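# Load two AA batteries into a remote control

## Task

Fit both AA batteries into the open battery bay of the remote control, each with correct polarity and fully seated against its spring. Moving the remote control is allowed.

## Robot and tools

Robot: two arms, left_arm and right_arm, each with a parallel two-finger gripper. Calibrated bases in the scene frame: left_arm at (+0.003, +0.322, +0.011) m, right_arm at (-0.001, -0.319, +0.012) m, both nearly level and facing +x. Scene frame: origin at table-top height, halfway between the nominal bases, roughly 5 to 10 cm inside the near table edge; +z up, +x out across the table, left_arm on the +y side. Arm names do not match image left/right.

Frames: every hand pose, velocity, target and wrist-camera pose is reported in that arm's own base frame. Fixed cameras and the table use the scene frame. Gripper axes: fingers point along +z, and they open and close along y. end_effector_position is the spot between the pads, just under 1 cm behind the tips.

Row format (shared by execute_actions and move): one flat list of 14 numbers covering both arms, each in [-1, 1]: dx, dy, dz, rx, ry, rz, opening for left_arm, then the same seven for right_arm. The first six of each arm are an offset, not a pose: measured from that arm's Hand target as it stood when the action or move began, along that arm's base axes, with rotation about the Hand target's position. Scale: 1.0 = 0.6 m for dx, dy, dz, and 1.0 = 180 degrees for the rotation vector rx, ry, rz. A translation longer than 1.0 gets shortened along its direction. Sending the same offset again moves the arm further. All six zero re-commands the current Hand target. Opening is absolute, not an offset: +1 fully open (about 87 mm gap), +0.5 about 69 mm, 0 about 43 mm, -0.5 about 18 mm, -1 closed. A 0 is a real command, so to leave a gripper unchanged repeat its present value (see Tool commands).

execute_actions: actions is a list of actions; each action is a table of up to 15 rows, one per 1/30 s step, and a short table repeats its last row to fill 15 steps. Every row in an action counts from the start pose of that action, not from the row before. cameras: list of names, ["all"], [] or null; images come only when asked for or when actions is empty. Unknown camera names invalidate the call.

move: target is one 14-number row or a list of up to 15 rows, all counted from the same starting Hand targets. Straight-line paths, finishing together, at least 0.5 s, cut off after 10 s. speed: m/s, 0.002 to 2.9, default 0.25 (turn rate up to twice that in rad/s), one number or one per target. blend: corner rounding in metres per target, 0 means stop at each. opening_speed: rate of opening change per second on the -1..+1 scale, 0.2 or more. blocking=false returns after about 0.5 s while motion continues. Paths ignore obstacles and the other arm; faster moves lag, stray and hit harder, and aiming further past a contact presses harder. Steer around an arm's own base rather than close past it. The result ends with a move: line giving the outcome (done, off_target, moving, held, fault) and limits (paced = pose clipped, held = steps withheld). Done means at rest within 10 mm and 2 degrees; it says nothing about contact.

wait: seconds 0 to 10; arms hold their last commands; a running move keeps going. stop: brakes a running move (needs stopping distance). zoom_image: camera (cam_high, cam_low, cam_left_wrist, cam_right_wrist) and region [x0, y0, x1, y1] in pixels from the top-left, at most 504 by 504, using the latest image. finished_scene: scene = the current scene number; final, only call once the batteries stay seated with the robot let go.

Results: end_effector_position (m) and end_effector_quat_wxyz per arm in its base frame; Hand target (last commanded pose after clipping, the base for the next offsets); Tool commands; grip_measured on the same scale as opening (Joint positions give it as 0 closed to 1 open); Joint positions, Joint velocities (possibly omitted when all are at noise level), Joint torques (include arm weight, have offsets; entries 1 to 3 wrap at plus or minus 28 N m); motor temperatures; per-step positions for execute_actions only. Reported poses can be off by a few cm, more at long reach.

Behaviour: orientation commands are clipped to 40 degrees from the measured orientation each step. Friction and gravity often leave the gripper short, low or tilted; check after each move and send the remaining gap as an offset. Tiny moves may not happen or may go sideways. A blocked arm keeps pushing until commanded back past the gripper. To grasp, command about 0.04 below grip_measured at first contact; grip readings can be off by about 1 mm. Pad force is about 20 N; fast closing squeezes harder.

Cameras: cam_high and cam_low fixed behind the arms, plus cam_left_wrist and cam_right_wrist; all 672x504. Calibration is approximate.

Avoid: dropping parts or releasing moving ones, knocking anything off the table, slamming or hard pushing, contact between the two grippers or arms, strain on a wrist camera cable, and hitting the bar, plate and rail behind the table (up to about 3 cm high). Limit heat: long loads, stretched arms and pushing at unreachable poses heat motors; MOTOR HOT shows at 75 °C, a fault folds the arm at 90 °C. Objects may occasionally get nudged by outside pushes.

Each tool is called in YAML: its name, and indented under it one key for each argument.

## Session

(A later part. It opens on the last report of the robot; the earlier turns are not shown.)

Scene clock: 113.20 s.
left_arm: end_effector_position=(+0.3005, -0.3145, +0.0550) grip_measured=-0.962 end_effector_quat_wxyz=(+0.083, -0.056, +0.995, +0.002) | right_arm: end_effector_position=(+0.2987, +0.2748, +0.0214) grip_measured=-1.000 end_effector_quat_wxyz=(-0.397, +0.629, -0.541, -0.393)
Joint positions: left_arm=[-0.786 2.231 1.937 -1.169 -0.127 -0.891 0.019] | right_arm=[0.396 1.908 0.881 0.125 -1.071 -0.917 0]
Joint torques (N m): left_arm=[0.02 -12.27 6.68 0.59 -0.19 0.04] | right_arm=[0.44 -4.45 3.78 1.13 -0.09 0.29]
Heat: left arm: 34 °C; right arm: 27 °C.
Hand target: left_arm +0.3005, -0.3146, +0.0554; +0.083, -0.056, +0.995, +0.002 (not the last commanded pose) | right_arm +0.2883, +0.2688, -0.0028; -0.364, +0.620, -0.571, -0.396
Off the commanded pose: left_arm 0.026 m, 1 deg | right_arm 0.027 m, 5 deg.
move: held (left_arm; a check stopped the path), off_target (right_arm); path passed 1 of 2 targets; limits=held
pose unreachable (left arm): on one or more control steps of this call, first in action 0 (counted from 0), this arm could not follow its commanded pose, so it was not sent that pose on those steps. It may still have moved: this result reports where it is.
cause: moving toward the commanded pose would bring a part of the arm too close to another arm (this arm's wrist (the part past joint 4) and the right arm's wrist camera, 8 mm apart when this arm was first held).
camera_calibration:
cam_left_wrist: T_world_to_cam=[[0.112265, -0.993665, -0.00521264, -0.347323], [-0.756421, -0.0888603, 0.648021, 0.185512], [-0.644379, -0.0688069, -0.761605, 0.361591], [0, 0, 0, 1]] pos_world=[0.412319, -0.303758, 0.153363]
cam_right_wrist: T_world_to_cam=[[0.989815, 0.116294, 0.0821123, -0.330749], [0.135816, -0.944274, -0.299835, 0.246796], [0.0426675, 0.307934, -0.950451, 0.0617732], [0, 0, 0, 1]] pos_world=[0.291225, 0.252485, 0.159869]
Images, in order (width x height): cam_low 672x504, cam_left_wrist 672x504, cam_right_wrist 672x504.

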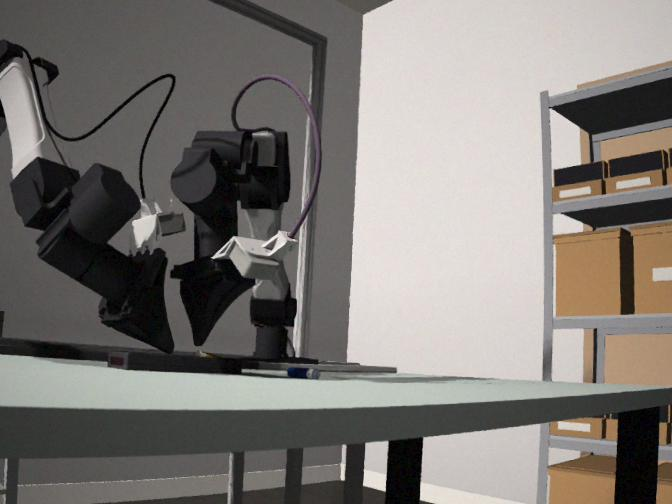

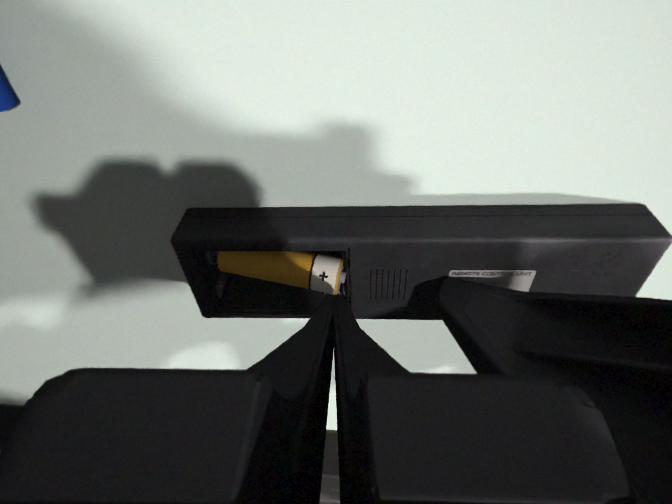

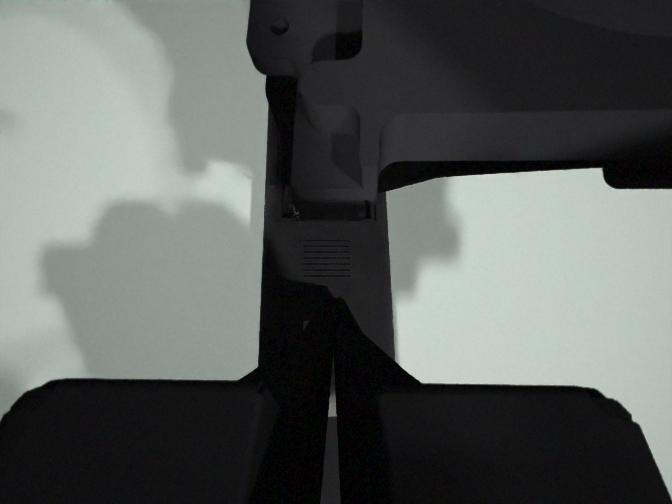

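move:
  target:
    - [0,0,0,0,0,0,-1,0,-0.02,0.08,0,0,0,-1]
    - [0,0,0,0,0,0,-1,0.012,-0.1,0.08,0,0,0,0.7]
  speed: 0.15
  cameras: ["cam_right_wrist"]

Scene clock: 114.47 s.
left_arm: end_effector_position=(+0.3005, -0.3145, +0.0550) grip_measured=-0.962 end_effector_quat_wxyz=(+0.083, -0.056, +0.995, +0.002) | right_arm: end_effector_position=(+0.2919, +0.2690, +0.0233) grip_measured=-1.000 end_effector_quat_wxyz=(-0.380, +0.622, -0.556, -0.399)
Joint positions: left_arm=[-0.786 2.231 1.937 -1.169 -0.127 -0.891 0.019] | right_arm=[0.39 1.883 0.881 0.053 -1.066 -0.917 0]
Joint torques (N m): left_arm=[-0.01 -12.21 6.78 0.6 -0.23 0.09] | right_arm=[-0.02 -6.84 5.63 1.27 -0.52 0.13]
Heat: left arm: 35 °C; right arm: 27 °C.
Hand target: left_arm +0.3005, -0.3146, +0.0554; +0.083, -0.056, +0.995, +0.002 | right_arm +0.2919, +0.2693, +0.0227; -0.380, +0.622, -0.556, -0.399 (not the last commanded pose)
Tool commands: left_gripper/opening=-1.0 right_gripper/opening=-1.0
Off the commanded pose: left_arm 0.000 m, 0 deg | right_arm 0.064 m, 3 deg.
move: held (right_arm; a check stopped the path); path passed 0 of 2 targets; target 2's new opening was not sent; limits=held
pose unreachable (right arm): on one or more control steps of this call, first in action 0 (counted from 0), this arm could not follow its commanded pose, so it was not sent that pose on those steps. It may still have moved: this result reports where it is.
cause: moving toward the commanded pose would bring a part of the arm too close to another arm (this arm's wrist camera and the left arm's wrist (the part past joint 4), where that arm would come to rest).
camera_calibration:
cam_right_wrist: T_world_to_cam=[[0.993313, 0.108935, 0.0382448, -0.321556], [0.115328, -0.951678, -0.284618, 0.250493], [0.00539177, 0.287126, -0.957878, 0.0822363], [0, 0, 0, 1]] pos_world=[0.290073, 0.249805, 0.162365]
Images, in order (width x height): cam_right_wrist 672x504.

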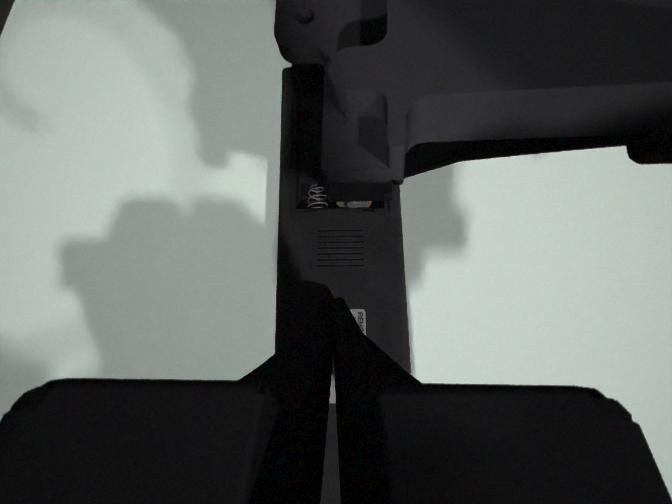

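move:
  target:
    - [0,0.03,0.03,0,0,0,-1,0.0,-0.02,0.02,0,0,0,-1]
    - [0,0.03,0.03,0,0,0,-1,0.002,-0.1,0.07,0,0,0,0.7]
  speed: 0.15
  cameras: ["cam_right_wrist"]

Scene clock: 117.50 s.
left_arm: end_effector_position=(+0.3055, -0.3017, +0.0574) grip_measured=-0.962 end_effector_quat_wxyz=(+0.080, -0.060, +0.995, +0.007) | right_arm: end_effector_position=(+0.2868, +0.2086, +0.0568) grip_measured=+0.700 end_effector_quat_wxyz=(-0.370, +0.619, -0.565, -0.402)
Joint positions: left_arm=[-0.757 2.217 1.923 -1.178 -0.127 -0.872 0.019] | right_arm=[0.215 1.772 0.965 -0.482 -1.137 -1.266 0.85]
Joint torques (N m): left_arm=[0.09 -16.72 5.26 0.34 -0.19 0.18] | right_arm=[-0.4 -6.75 7.98 0.64 -0.74 -0.07]
Heat: left arm: 36 °C; right arm: 27 °C.
Hand target: left_arm +0.3005, -0.2967, +0.0733; +0.083, -0.056, +0.995, +0.002 | right_arm +0.2931, +0.2093, +0.0646; -0.380, +0.622, -0.556, -0.399
Off the commanded pose: left_arm 0.018 m, 1 deg | right_arm 0.010 m, 2 deg.
move: off_target (left_arm)
camera_calibration:
cam_right_wrist: T_world_to_cam=[[0.994367, 0.105321, 0.0119342, -0.30924], [0.104548, -0.956014, -0.274057, 0.206452], [-0.0174548, 0.273761, -0.961639, 0.141316], [0, 0, 0, 1]] pos_world=[0.288381, 0.191254, 0.196165]
Images, in order (width x height): cam_right_wrist 672x504.

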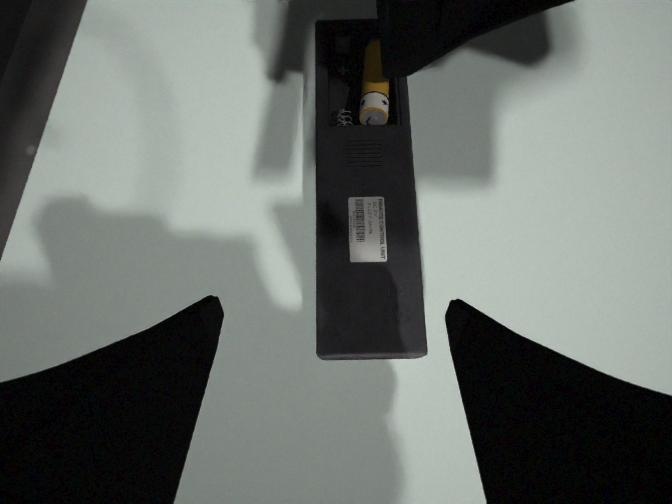

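move:
  target:
    - [0,0,0,0,0,0,-1,0.02,-0.012,-0.05,0,0,0,0.8]
    - [0,0,0,0,0,0,-1,0.02,-0.012,-0.115,0,0,0,0.8]
  speed: 0.12
  cameras: ["cam_right_wrist"]

move:
  target: [0,0,0,0,0,0,-1,0,0,0,0,0,0,0.0]
  opening_speed: 0.8
  cameras: ["cam_right_wrist","cam_left_wrist"]

Scene clock: 120.20 s.
left_arm: end_effector_position=(+0.3055, -0.3017, +0.0574) grip_measured=-0.962 end_effector_quat_wxyz=(+0.080, -0.060, +0.995, +0.007) | right_arm: end_effector_position=(+0.3088, +0.2039, +0.0032) grip_measured=+0.800 end_effector_quat_wxyz=(-0.383, +0.627, -0.554, -0.392)
Joint positions: left_arm=[-0.757 2.217 1.923 -1.178 -0.127 -0.872 0.019] | right_arm=[0.186 1.967 0.965 -0.316 -1.146 -1.345 0.9]
Joint torques (N m): left_arm=[0.12 -16.62 5.31 0.34 -0.12 0.19] | right_arm=[-0.57 -5.67 4 0.75 -0.72 0.04]
Heat: left arm: 36 °C; right arm: 27 °C.
Hand target: left_arm +0.3005, -0.2967, +0.0733; +0.083, -0.056, +0.995, +0.002 | right_arm +0.3051, +0.2022, -0.0044; -0.380, +0.623, -0.556, -0.398
Off the commanded pose: left_arm 0.017 m, 1 deg | right_arm 0.009 m, 1 deg.
move: off_target (left_arm)
camera_calibration:
cam_right_wrist: T_world_to_cam=[[0.992407, 0.110256, 0.0545232, -0.330521], [0.12114, -0.952934, -0.277925, 0.17925], [0.021314, 0.28242, -0.959054, 0.0777926], [0, 0, 0, 1]] pos_world=[0.304639, 0.185285, 0.142446]
Images, in order (width x height): cam_right_wrist 672x504.

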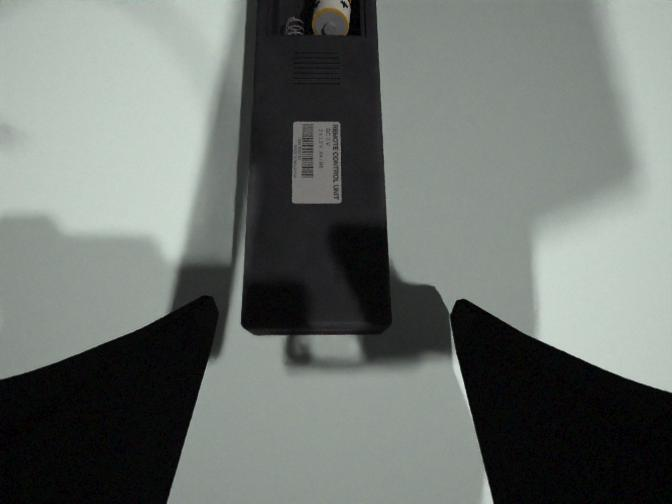

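Scene clock: 121.40 s.
left_arm: end_effector_position=(+0.3055, -0.3017, +0.0574) grip_measured=-0.962 end_effector_quat_wxyz=(+0.080, -0.060, +0.995, +0.007) | right_arm: end_effector_position=(+0.3090, +0.2039, +0.0033) grip_measured=+0.070 end_effector_quat_wxyz=(-0.384, +0.627, -0.553, -0.392)
Joint positions: left_arm=[-0.757 2.217 1.923 -1.178 -0.127 -0.872 0.019] | right_arm=[0.186 1.967 0.965 -0.315 -1.147 -1.345 0.535]
Joint torques (N m): left_arm=[0.1 -16.69 5.16 0.38 -0.15 0.17] | right_arm=[-0.49 -5.68 4 0.8 -0.71 0.08]
Motor temperatures (°C): left_arm=[20 37 26 22 20 21 23] | right_arm=[19 25 27 26 23 22 21]
Heat: left arm: 37 °C; right arm: 27 °C.
Hand target: left_arm +0.3005, -0.2967, +0.0733; +0.083, -0.056, +0.995, +0.002 | right_arm +0.3051, +0.2022, -0.0043; -0.380, +0.623, -0.556, -0.399
Off the commanded pose: left_arm 0.017 m, 1 deg | right_arm 0.009 m, 1 deg.
move: off_target (left_arm)
camera_calibration:
cam_left_wrist: T_world_to_cam=[[0.121573, -0.992477, -0.0144705, -0.33703], [-0.751505, -0.10156, 0.651863, 0.183341], [-0.648429, -0.0683743, -0.758199, 0.3687], [0, 0, 0, 1]] pos_world=[0.417831, -0.290665, 0.155158]
cam_right_wrist: T_world_to_cam=[[0.992336, 0.110326, 0.0556595, -0.330778], [0.121539, -0.952747, -0.278392, 0.17915], [0.0223155, 0.283023, -0.958853, 0.0773441], [0, 0, 0, 1]] pos_world=[0.304743, 0.185288, 0.142447]
Images, in order (width x height): cam_left_wrist 672x504, cam_right_wrist 672x504.

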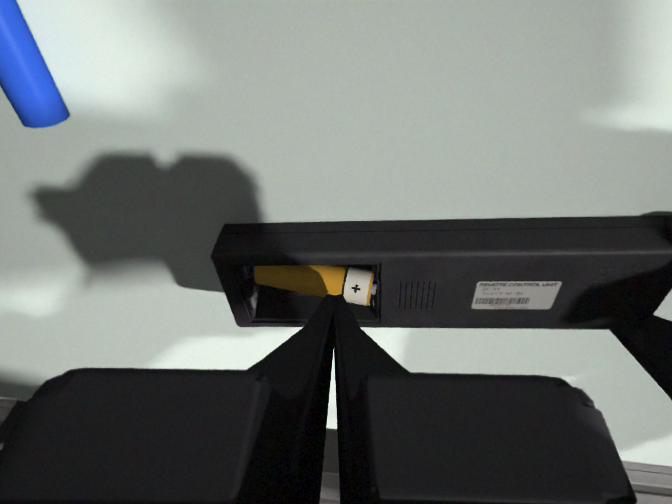

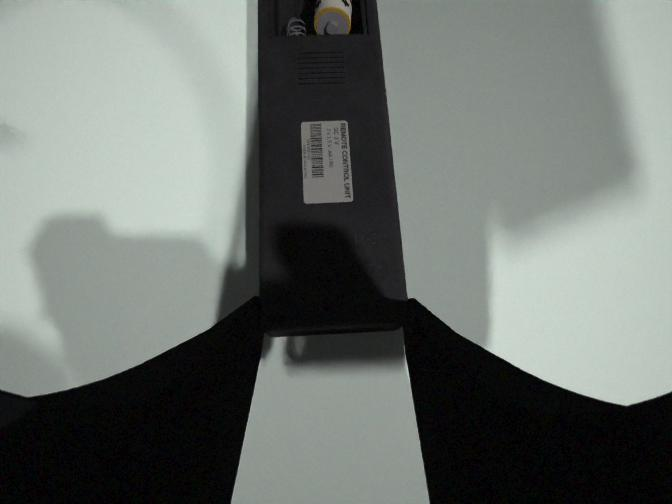

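move:
  target:
    - [-0.011,-0.02,0.0,0,0,0,-1,0,0,0,0,0,0,0.0]
    - [-0.011,-0.02,-0.045,0,0,0,-1,0,0,0,0,0,0,0.0]
    - [-0.011,-0.02,-0.09,0,0,0,-1,0,0,0,0,0,0,0.0]
  speed: 0.06
  cameras: ["cam_left_wrist","cam_low","cam_right_wrist"]

zoom_image:
  camera: "cam_low"
  region: [90, 300, 290, 400]

zoom_image:
  camera: "cam_left_wrist"
  region: [200, 180, 440, 340]

Scene clock: 124.77 s.
left_arm: end_effector_position=(+0.2850, -0.3013, +0.0328) grip_measured=-0.962 end_effector_quat_wxyz=(+0.063, -0.049, +0.997, +0.014) | right_arm: end_effector_position=(+0.3105, +0.2037, +0.0036) grip_measured=+0.070 end_effector_quat_wxyz=(-0.386, +0.627, -0.553, -0.390)
Joint positions: left_arm=[-0.784 2.202 1.8 -1.104 -0.112 -0.878 0.019] | right_arm=[0.184 1.967 0.965 -0.308 -1.147 -1.343 0.535]
Joint torques (N m): left_arm=[-0.23 -10.69 3.14 1.48 -0.35 -0.05] | right_arm=[-0.31 -5.83 4.05 0.74 -0.71 0.05]
Heat: left arm: 37 °C; right arm: 27 °C.
Hand target: left_arm +0.2940, -0.3087, +0.0194; +0.083, -0.056, +0.995, +0.002 | right_arm +0.3051, +0.2022, -0.0043; -0.380, +0.622, -0.556, -0.399
Off the commanded pose: left_arm 0.018 m, 3 deg | right_arm 0.010 m, 1 deg.
move: off_target (left_arm)
camera_calibration:
cam_left_wrist: T_world_to_cam=[[0.0993999, -0.994572, -0.0307616, -0.32829], [-0.730211, -0.0939102, 0.676737, 0.179412], [-0.675952, -0.0448051, -0.735582, 0.351042], [0, 0, 0, 1]] pos_world=[0.400929, -0.293931, 0.126707]
cam_right_wrist: T_world_to_cam=[[0.992256, 0.108168, 0.0610549, -0.331711], [0.12101, -0.952702, -0.278777, 0.178962], [0.0280124, 0.284006, -0.958413, 0.0756476], [0, 0, 0, 1]] pos_world=[0.305367, 0.184893, 0.142645]
Images, in order (width x height): cam_low 672x504, cam_left_wrist 672x504, cam_right_wrist 672x504.

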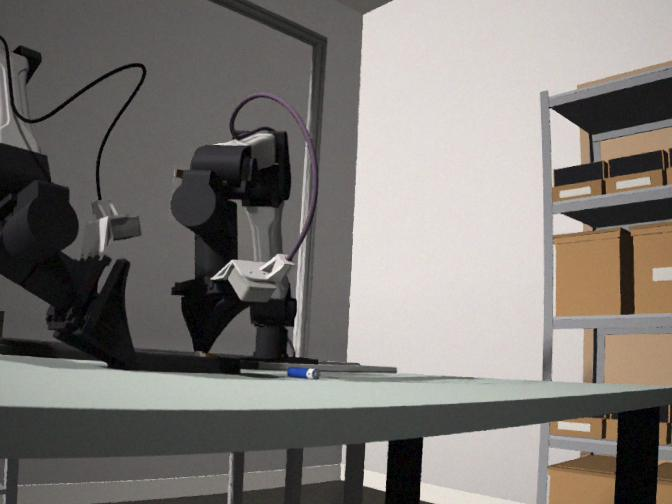

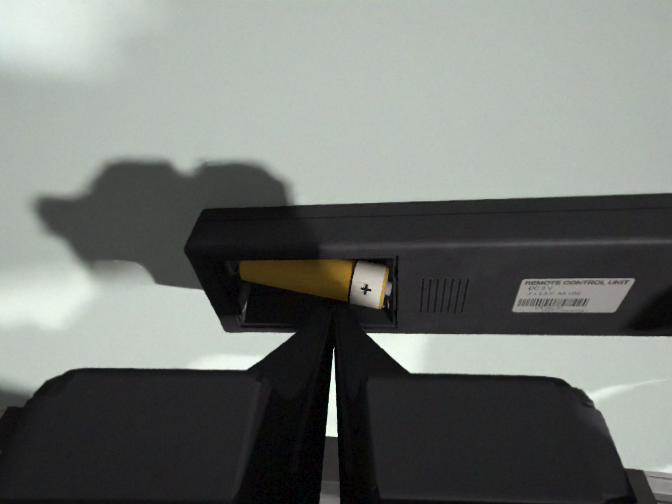

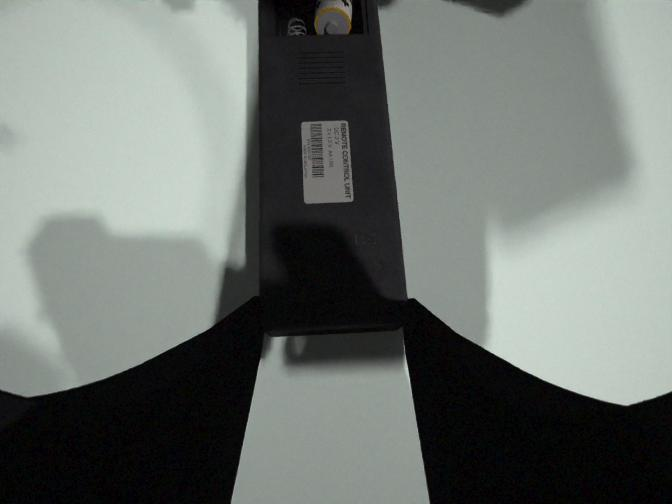

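Scaled by 2.520 from the camera's 672x504 image, which has a finer 960x720 frame.

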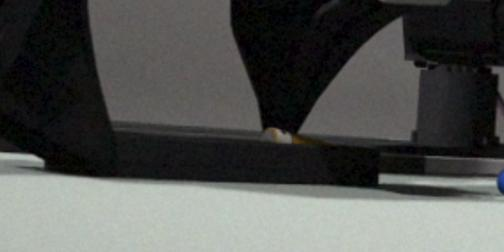

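Scaled by 2.100 from the camera's 672x504 image, which has a finer 960x720 frame.

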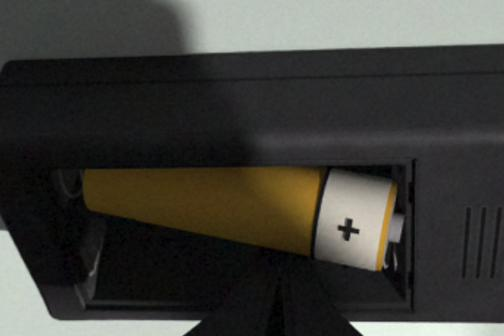

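move:
  target:
    - [0.0,0.0,0.05,0,0,0,-1,0,0,0,0,0,0,0.0]
    - [0.018,-0.004,0.06,0,0,0,-1,0,0,0,0,0,0,0.0]
  speed: 0.12
  cameras: ["cam_left_wrist"]

zoom_image:
  camera: "cam_left_wrist"
  region: [200, 180, 440, 340]

execute_actions:
  actions: []
  cameras: ["cam_low", "cam_right_wrist"]

zoom_image:
  camera: "cam_low"
  region: [90, 300, 290, 400]

Scene clock: 127.13 s.
left_arm: end_effector_position=(+0.3008, -0.3116, +0.0521) grip_measured=-0.962 end_effector_quat_wxyz=(+0.080, -0.054, +0.995, -0.002) | right_arm: end_effector_position=(+0.3105, +0.2037, +0.0036) grip_measured=+0.070 end_effector_quat_wxyz=(-0.386, +0.627, -0.553, -0.390)
Joint positions: left_arm=[-0.776 2.22 1.908 -1.147 -0.116 -0.878 0.019] | right_arm=[0.184 1.967 0.965 -0.308 -1.147 -1.343 0.535]
Joint torques (N m): left_arm=[0.17 -11.03 9.78 0.38 -0.32 0.1] | right_arm=[-0.46 -5.71 3.99 0.72 -0.72 0.03]
Heat: left arm: 37 °C; right arm: 27 °C.
Hand target: left_arm +0.3047, -0.3112, +0.0554; +0.083, -0.056, +0.995, +0.002 | right_arm +0.3050, +0.2022, -0.0043; -0.380, +0.622, -0.556, -0.399
Off the commanded pose: left_arm 0.005 m, 1 deg | right_arm 0.010 m, 1 deg.
move: done
camera_calibration:
cam_left_wrist: T_world_to_cam=[[0.107424, -0.994209, 0.00278806, -0.343611], [-0.753297, -0.0795624, 0.65285, 0.189612], [-0.648848, -0.0722317, -0.757482, 0.359852], [0, 0, 0, 1]] pos_world=[0.413235, -0.300543, 0.149751]
Images, in order (width x height): cam_left_wrist 672x504.

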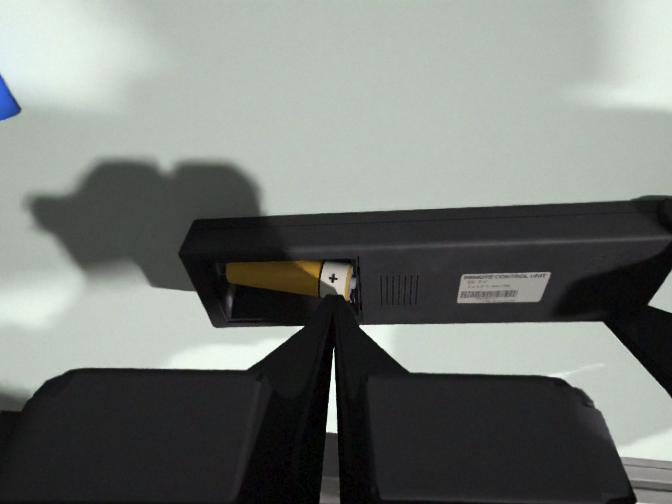

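Scaled by 2.100 from the camera's 672x504 image, which has a finer 960x720 frame.

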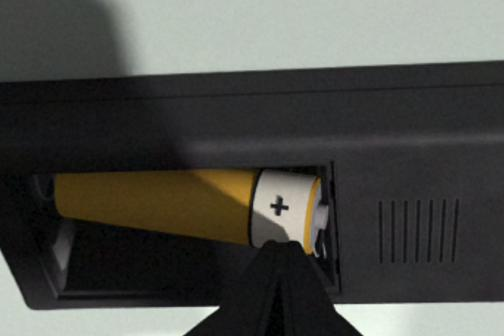

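Scene clock: 127.13 s.
left_arm: end_effector_position=(+0.3008, -0.3116, +0.0521) grip_measured=-0.962 end_effector_quat_wxyz=(+0.080, -0.054, +0.995, -0.002) | right_arm: end_effector_position=(+0.3105, +0.2037, +0.0036) grip_measured=+0.070 end_effector_quat_wxyz=(-0.386, +0.627, -0.553, -0.390)
Joint positions: left_arm=[-0.776 2.22 1.908 -1.147 -0.116 -0.878 0.019] | right_arm=[0.184 1.967 0.965 -0.308 -1.147 -1.343 0.535]
Joint velocities: within noise
Joint torques (N m): left_arm=[0.17 -11.03 9.78 0.38 -0.32 0.1] | right_arm=[-0.46 -5.71 3.99 0.72 -0.72 0.03]
Motor temperatures (°C): left_arm=[20 37 26 22 20 21 23] | right_arm=[19 25 27 26 23 22 21]
Heat: left arm: 37 °C; right arm: 27 °C.
Hand target: left_arm +0.3047, -0.3112, +0.0554; +0.083, -0.056, +0.995, +0.002 | right_arm +0.3050, +0.2022, -0.0043; -0.380, +0.622, -0.556, -0.399
Tool commands: left_gripper/opening=-1.0 right_gripper/opening=+0.0
Off the commanded pose: left_arm 0.005 m, 1 deg | right_arm 0.010 m, 1 deg.
camera_calibration:
cam_right_wrist: T_world_to_cam=[[0.9923, 0.10797, 0.0606854, -0.33164], [0.120716, -0.952724, -0.278827, 0.179091], [0.0277113, 0.284006, -0.958422, 0.0758369], [0, 0, 0, 1]] pos_world=[0.305366, 0.184893, 0.142745]
Images, in order (width x height): cam_low 672x504, cam_right_wrist 672x504.

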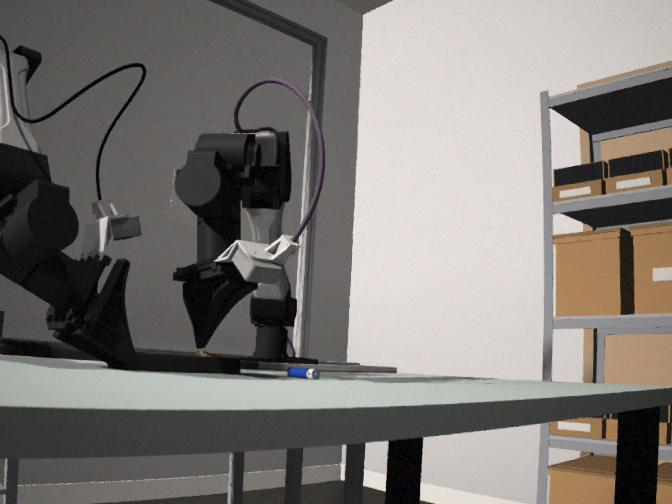

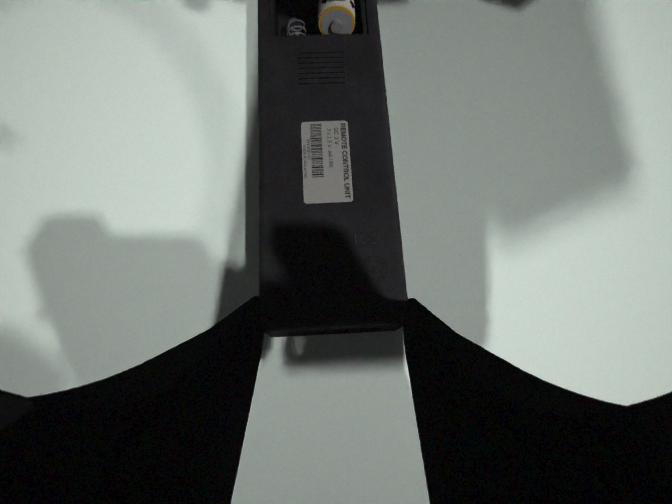

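Scaled by 2.520 from the camera's 672x504 image, which has a finer 960x720 frame.

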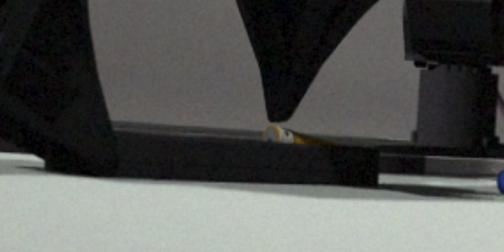

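move:
  target:
    - [0.0115,-0.001,0.0,0,0,0,-1,0,0,0,0,0,0,0.0]
    - [0.014,-0.001,-0.03,0,0,0,-1,0,0,0,0,0,0,0.0]
    - [0.016,-0.001,-0.06,0,0,0,-1,0,0,0,0,0,0,0.0]
  speed: 0.06
  cameras: ["cam_left_wrist","cam_low","cam_right_wrist"]

zoom_image:
  camera: "cam_low"
  region: [90, 300, 290, 400]

zoom_image:
  camera: "cam_left_wrist"
  region: [200, 180, 440, 340]

Scene clock: 129.67 s.
left_arm: end_effector_position=(+0.3142, -0.3150, +0.0402) grip_measured=-0.962 end_effector_quat_wxyz=(+0.089, -0.058, +0.994, -0.007) | right_arm: end_effector_position=(+0.3102, +0.2036, +0.0035) grip_measured=+0.070 end_effector_quat_wxyz=(-0.385, +0.627, -0.553, -0.391)
Joint positions: left_arm=[-0.763 2.255 1.918 -1.101 -0.12 -0.872 0.019] | right_arm=[0.184 1.967 0.965 -0.309 -1.147 -1.342 0.535]
Joint torques (N m): left_arm=[0.24 -9.94 2.7 1.13 -0.23 0.14] | right_arm=[-0.39 -5.74 3.93 0.74 -0.73 0.04]
Heat: left arm: 38 °C; right arm: 27 °C.
Hand target: left_arm +0.3143, -0.3116, +0.0193; +0.083, -0.056, +0.995, +0.002 | right_arm +0.3051, +0.2022, -0.0044; -0.380, +0.622, -0.556, -0.399
Off the commanded pose: left_arm 0.021 m, 1 deg | right_arm 0.010 m, 1 deg.
move: off_target (left_arm)
camera_calibration:
cam_left_wrist: T_world_to_cam=[[0.115833, -0.993149, 0.0154195, -0.351194], [-0.764225, -0.0791956, 0.640069, 0.211257], [-0.634463, -0.0859252, -0.768163, 0.350938], [0, 0, 0, 1]] pos_world=[0.424785, -0.301903, 0.139773]
cam_right_wrist: T_world_to_cam=[[0.99243, 0.107798, 0.0588339, -0.331371], [0.120023, -0.952832, -0.278758, 0.179285], [0.0260092, 0.283709, -0.958558, 0.0763362], [0, 0, 0, 1]] pos_world=[0.305359, 0.184892, 0.142646]
Images, in order (width x height): cam_low 672x504, cam_left_wrist 672x504, cam_right_wrist 672x504.

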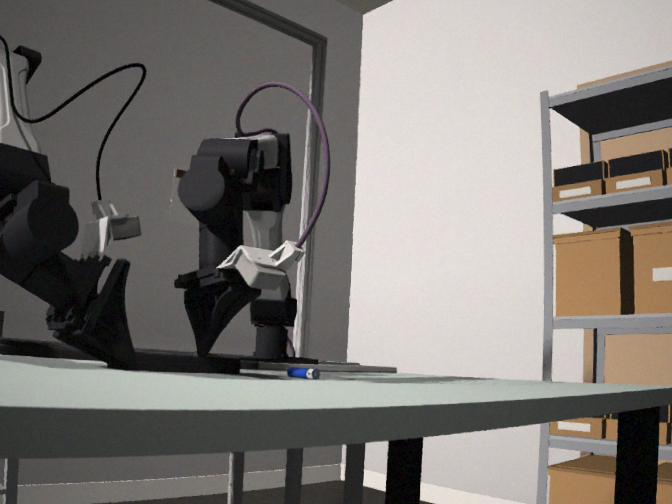

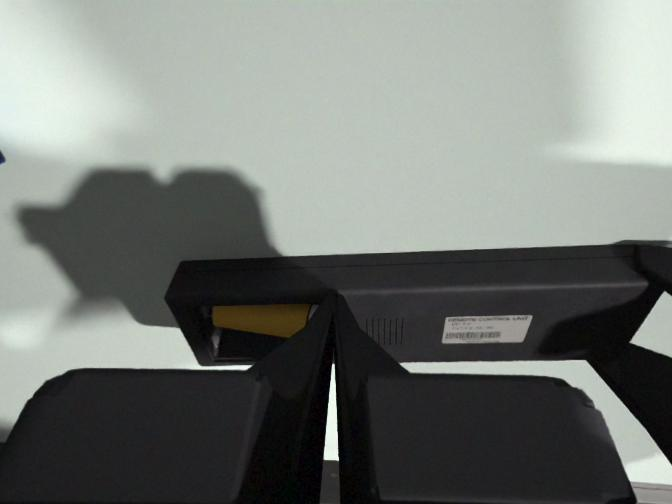

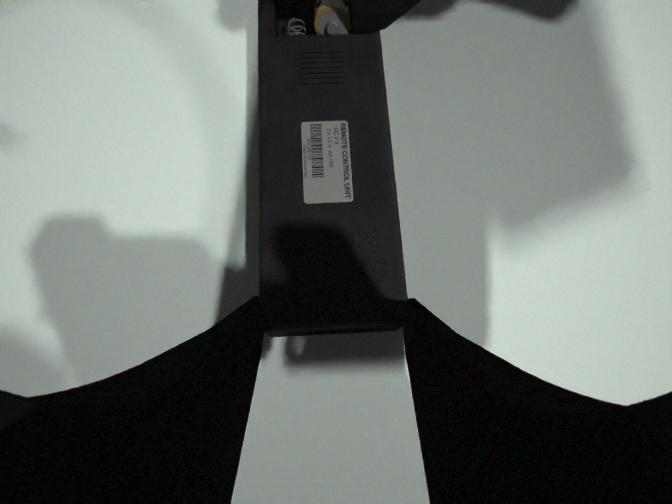

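Scaled by 2.520 from the camera's 672x504 image, which has a finer 960x720 frame.

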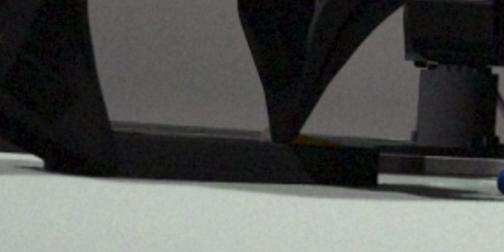

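Scaled by 2.100 from the camera's 672x504 image, which has a finer 960x720 frame.

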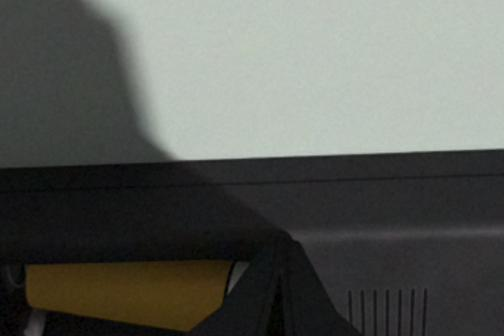

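move:
  target:
    - [0.0,0.0,0.045,0,0,0,-1,0,0,0,0,0,0,0.0]
    - [-0.016,0.003,0.045,0,0,0,-1,0,0,0,0,0,0,0.0]
    - [-0.016,0.003,0.015,0,0,0,-1,0,0,0,0,0,0,0.0]
    - [-0.013,0.003,-0.03,0,0,0,-1,0,0,0,0,0,0,0.0]
  speed: 0.07
  cameras: ["cam_left_wrist","cam_low","cam_right_wrist"]

zoom_image:
  camera: "cam_low"
  region: [90, 300, 290, 400]

zoom_image:
  camera: "cam_left_wrist"
  region: [200, 180, 440, 340]

Scene clock: 132.50 s.
left_arm: end_effector_position=(+0.3122, -0.3123, +0.0390) grip_measured=-0.962 end_effector_quat_wxyz=(+0.101, -0.059, +0.993, -0.019) | right_arm: end_effector_position=(+0.3098, +0.2036, +0.0035) grip_measured=+0.070 end_effector_quat_wxyz=(-0.385, +0.626, -0.554, -0.391)
Joint positions: left_arm=[-0.762 2.205 1.829 -1.029 -0.122 -0.871 0.019] | right_arm=[0.184 1.967 0.965 -0.311 -1.147 -1.342 0.535]
Joint torques (N m): left_arm=[-0.46 -6.58 1.43 1.29 -0.25 0.04] | right_arm=[-0.49 -5.72 4.07 0.72 -0.73 0.03]
Heat: left arm: 38 °C; right arm: 27 °C.
Hand target: left_arm +0.3065, -0.3099, +0.0013; +0.083, -0.056, +0.995, +0.002 | right_arm +0.3051, +0.2022, -0.0044; -0.380, +0.622, -0.556, -0.399
Off the commanded pose: left_arm 0.038 m, 3 deg | right_arm 0.009 m, 1 deg.
move: off_target (left_arm)
camera_calibration:
cam_left_wrist: T_world_to_cam=[[0.115071, -0.992578, 0.0393301, -0.348744], [-0.780368, -0.0658291, 0.621846, 0.220691], [-0.614642, -0.102248, -0.782151, 0.338194], [0, 0, 0, 1]] pos_world=[0.420219, -0.297048, 0.140999]
cam_right_wrist: T_world_to_cam=[[0.992535, 0.107852, 0.0569463, -0.33113], [0.119536, -0.952914, -0.278688, 0.179411], [0.0242078, 0.283414, -0.958692, 0.0768654], [0, 0, 0, 1]] pos_world=[0.305351, 0.184891, 0.142546]
Images, in order (width x height): cam_low 672x504, cam_left_wrist 672x504, cam_right_wrist 672x504.

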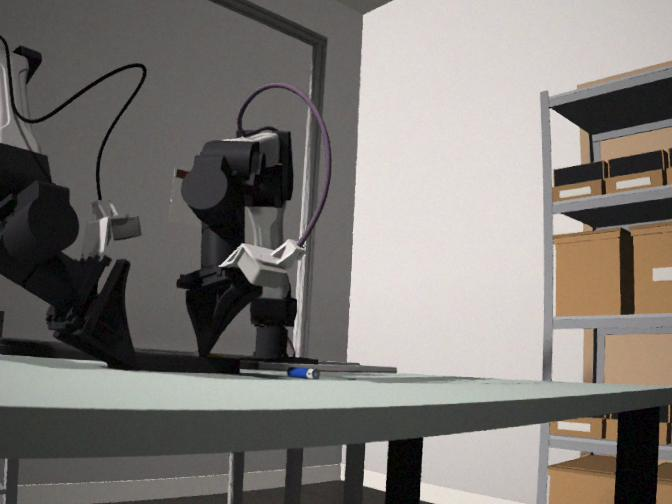

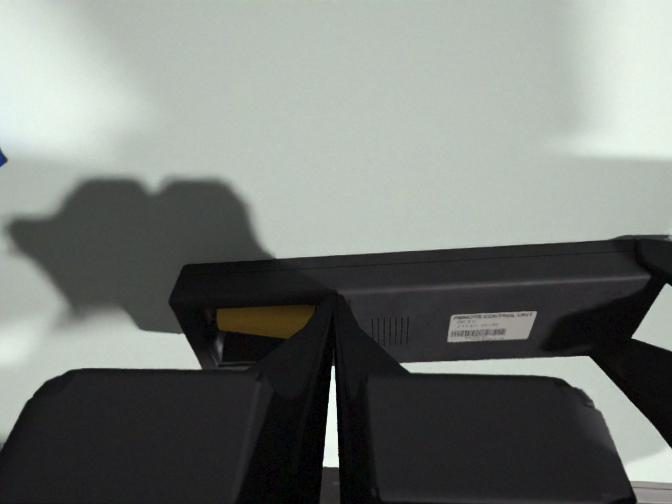

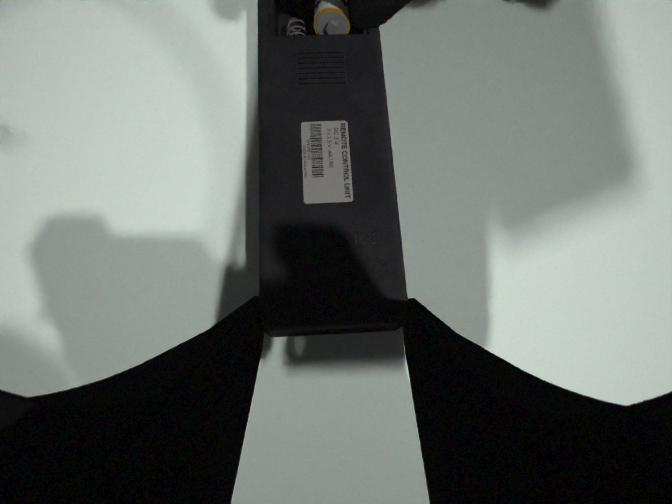

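Scaled by 2.520 from the camera's 672x504 image, which has a finer 960x720 frame.

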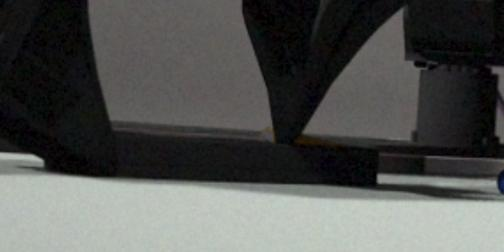

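Scaled by 2.100 from the camera's 672x504 image, which has a finer 960x720 frame.

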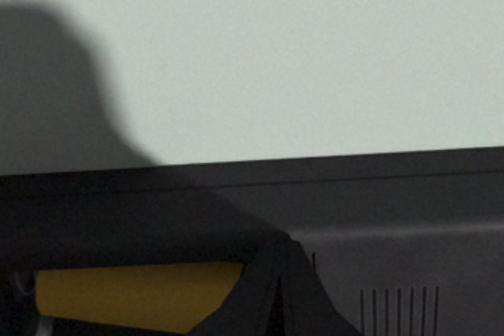

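move:
  target:
    - [0.0,0.005,0.15,0,0,0,-1,0,0,0,0,0,0,0.0]
    - [0,0.05,0.16,-0.0983,-0.123,-0.4983,-0.8,0,0,0,0,0,0,0.0]
  speed: 0.3
  cameras: ["cam_left_wrist"]

zoom_image:
  camera: "cam_left_wrist"
  region: [240, 200, 440, 350]

Scene clock: 138.63 s.
left_arm: end_effector_position=(+0.3073, -0.2810, +0.0854) grip_measured=-0.800 end_effector_quat_wxyz=(+0.205, +0.641, +0.712, -0.200) | right_arm: end_effector_position=(+0.3098, +0.2036, +0.0035) grip_measured=+0.070 end_effector_quat_wxyz=(-0.385, +0.626, -0.554, -0.391)
Joint positions: left_arm=[-0.624 1.872 1.463 -0.766 0.437 0.752 0.1] | right_arm=[0.184 1.967 0.965 -0.311 -1.147 -1.342 0.535]
Joint torques (N m): left_arm=[0.39 -13.41 5.72 1.2 0.41 0.21] | right_arm=[-0.44 -5.7 3.95 0.76 -0.72 0.03]
Heat: left arm: 39 °C; right arm: 27 °C.
Hand target: left_arm +0.3064, -0.2799, +0.0974; +0.222, +0.644, +0.703, -0.203 | right_arm +0.3051, +0.2022, -0.0044; -0.380, +0.622, -0.556, -0.399
Off the commanded pose: left_arm 0.012 m, 2 deg | right_arm 0.009 m, 1 deg.
move: off_target (left_arm); target 2's new opening was sent with left_arm's hand 0.012 m and 2 deg from that target
camera_calibration:
cam_left_wrist: T_world_to_cam=[[-0.994534, -0.103617, 0.0128902, 0.274066], [-0.0955958, 0.953217, 0.286772, 0.294506], [-0.0420018, 0.283972, -0.957912, 0.322324], [0, 0, 0, 1]] pos_world=[0.31426, -0.343861, 0.220769]
Images, in order (width x height): cam_left_wrist 672x504.

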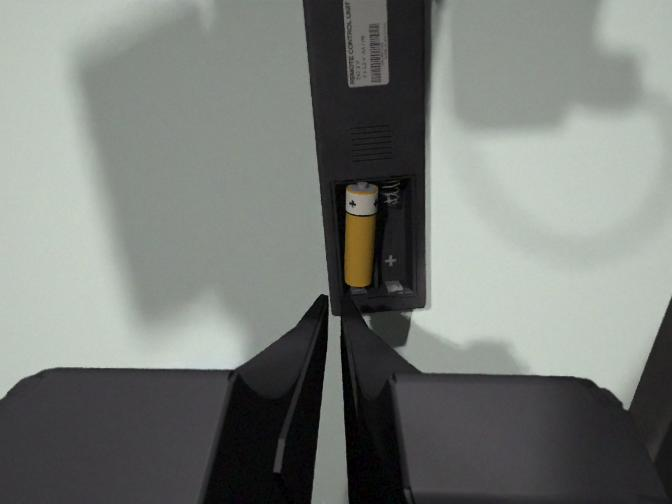

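Scaled by 2.520 from the camera's 672x504 image, which has a finer 960x720 frame.

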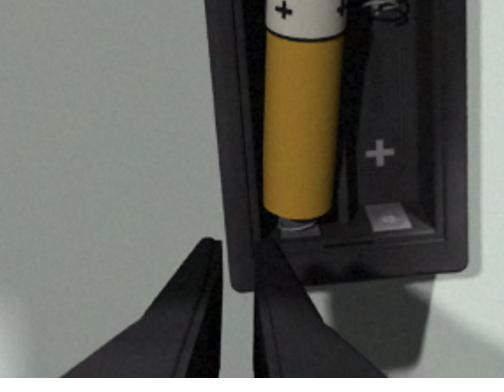

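move:
  target:
    - [-0.0175,-0.0535,-0.06,0,0,0,-0.8,0,0,0,0,0,0,0.0]
  speed: 0.15
  cameras: ["cam_left_wrist","cam_low"]

zoom_image:
  camera: "cam_left_wrist"
  region: [240, 200, 440, 350]

zoom_image:
  camera: "cam_low"
  region: [90, 300, 290, 400]

Scene clock: 140.50 s.
left_arm: end_effector_position=(+0.2959, -0.3113, +0.0669) grip_measured=-0.800 end_effector_quat_wxyz=(+0.222, +0.647, +0.700, -0.203) | right_arm: end_effector_position=(+0.3098, +0.2036, +0.0035) grip_measured=+0.070 end_effector_quat_wxyz=(-0.385, +0.626, -0.554, -0.391)
Joint positions: left_arm=[-0.701 1.889 1.395 -0.617 0.418 0.692 0.1] | right_arm=[0.184 1.967 0.965 -0.311 -1.147 -1.342 0.535]
Joint torques (N m): left_arm=[-0.16 -9.16 5.68 1.53 0.22 -0.01] | right_arm=[-0.4 -5.55 4.14 0.79 -0.73 0.04]
Heat: left arm: 40 °C; right arm: 27 °C.
Hand target: left_arm +0.2959, -0.3120, +0.0613; +0.222, +0.644, +0.703, -0.203 | right_arm +0.3051, +0.2022, -0.0044; -0.380, +0.622, -0.556, -0.399
Off the commanded pose: left_arm 0.006 m, 0 deg | right_arm 0.009 m, 1 deg.
move: done
camera_calibration:
cam_left_wrist: T_world_to_cam=[[-0.996375, -0.0842573, -0.0117101, 0.268066], [-0.0844247, 0.962549, 0.257628, 0.329187], [-0.0104355, 0.257683, -0.966173, 0.29576], [0, 0, 0, 1]] pos_world=[0.297972, -0.370484, 0.204087]
Images, in order (width x height): cam_low 672x504, cam_left_wrist 672x504.

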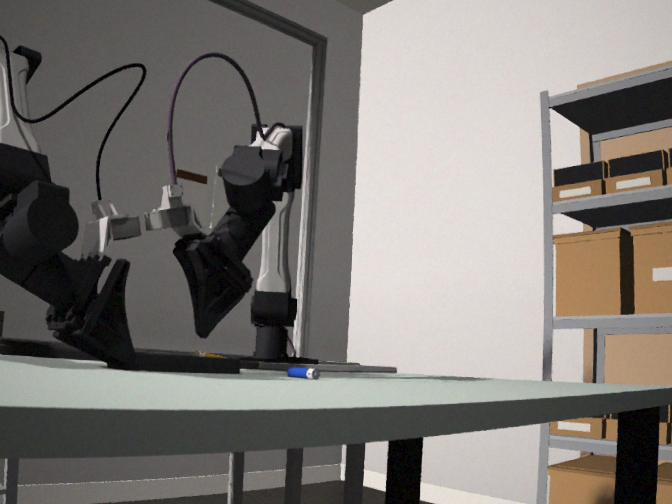

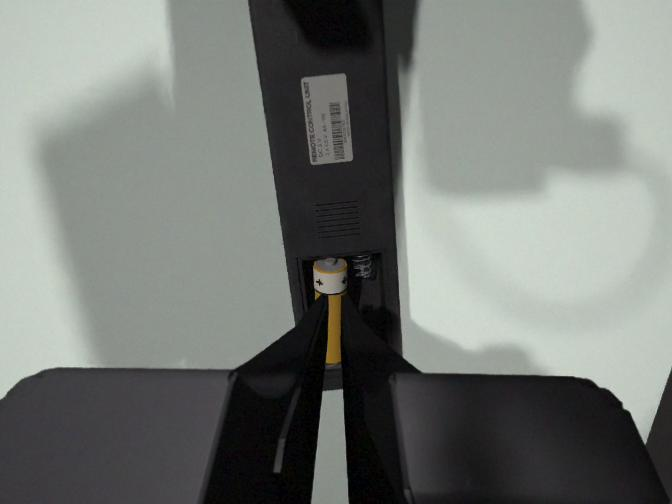

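Scaled by 2.520 from the camera's 672x504 image, which has a finer 960x720 frame.

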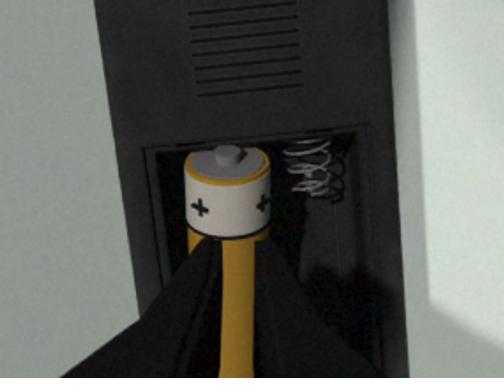

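Scaled by 2.520 from the camera's 672x504 image, which has a finer 960x720 frame.

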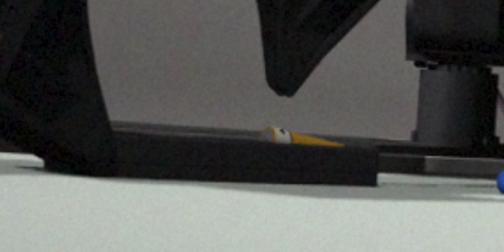

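move:
  target:
    - [0.002,-0.004,-0.03,0,0,0,-0.8,0,0,0,0,0,0,0.0]
    - [0.002,-0.006,-0.085,0,0,0,-0.8,0,0,0,0,0,0,0.0]
  speed: 0.06
  cameras: ["cam_left_wrist","cam_low"]

zoom_image:
  camera: "cam_left_wrist"
  region: [240, 200, 440, 350]

zoom_image:
  camera: "cam_low"
  region: [90, 300, 290, 400]

Scene clock: 143.23 s.
left_arm: end_effector_position=(+0.3015, -0.3166, +0.0461) grip_measured=-0.799 end_effector_quat_wxyz=(+0.242, +0.641, +0.698, -0.208) | right_arm: end_effector_position=(+0.3119, +0.2001, +0.0034) grip_measured=+0.070 end_effector_quat_wxyz=(-0.386, +0.623, -0.557, -0.389)
Joint positions: left_arm=[-0.697 1.909 1.317 -0.473 0.428 0.676 0.1] | right_arm=[0.173 1.967 0.965 -0.312 -1.147 -1.342 0.535]
Joint torques (N m): left_arm=[-0.83 -4.15 2.26 2.06 0.03 0.12] | right_arm=[0.54 -5.64 3.93 0.74 -0.73 0.06]
Heat: left arm: 39 °C; right arm: 27 °C.
Hand target: left_arm +0.2972, -0.3156, +0.0103; +0.222, +0.644, +0.703, -0.203 | right_arm +0.3051, +0.2022, -0.0044; -0.380, +0.622, -0.556, -0.399
Off the commanded pose: left_arm 0.036 m, 3 deg | right_arm 0.011 m, 1 deg.
move: off_target (left_arm, right_arm)
camera_calibration:
cam_left_wrist: T_world_to_cam=[[-0.994869, -0.0972117, -0.0280438, 0.269144], [-0.101003, 0.970444, 0.219173, 0.349435], [0.00590874, 0.220881, -0.975283, 0.260887], [0, 0, 0, 1]] pos_world=[0.301516, -0.370568, 0.1854]
Images, in order (width x height): cam_low 672x504, cam_left_wrist 672x504.

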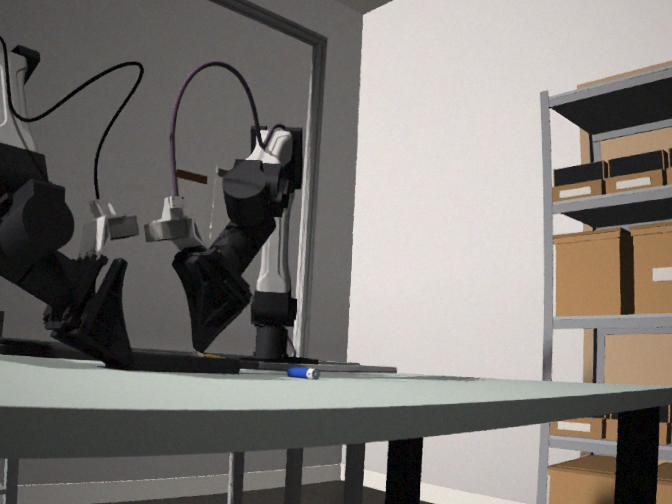

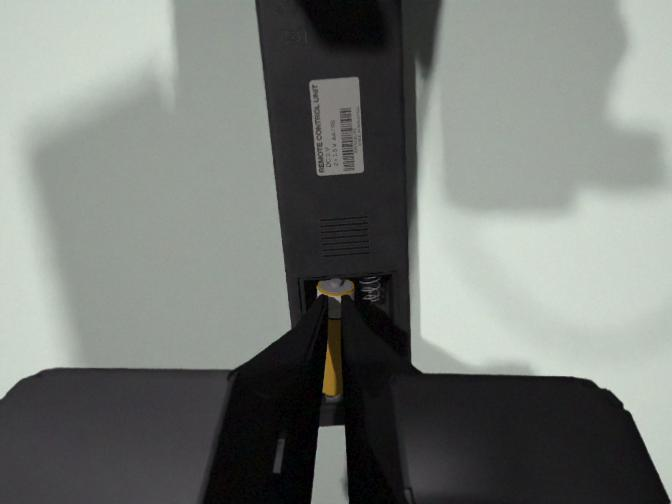

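Scaled by 2.520 from the camera's 672x504 image, which has a finer 960x720 frame.

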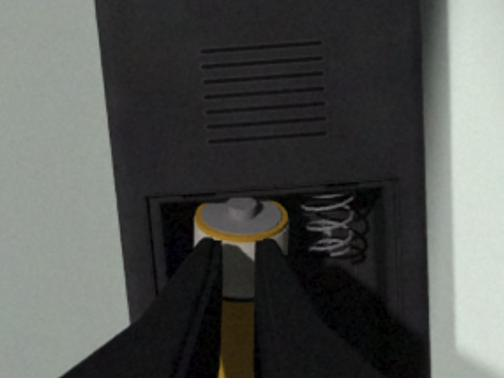

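Scaled by 2.520 from the camera's 672x504 image, which has a finer 960x720 frame.

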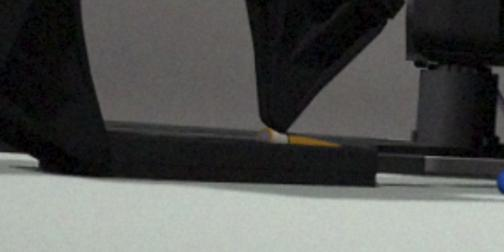

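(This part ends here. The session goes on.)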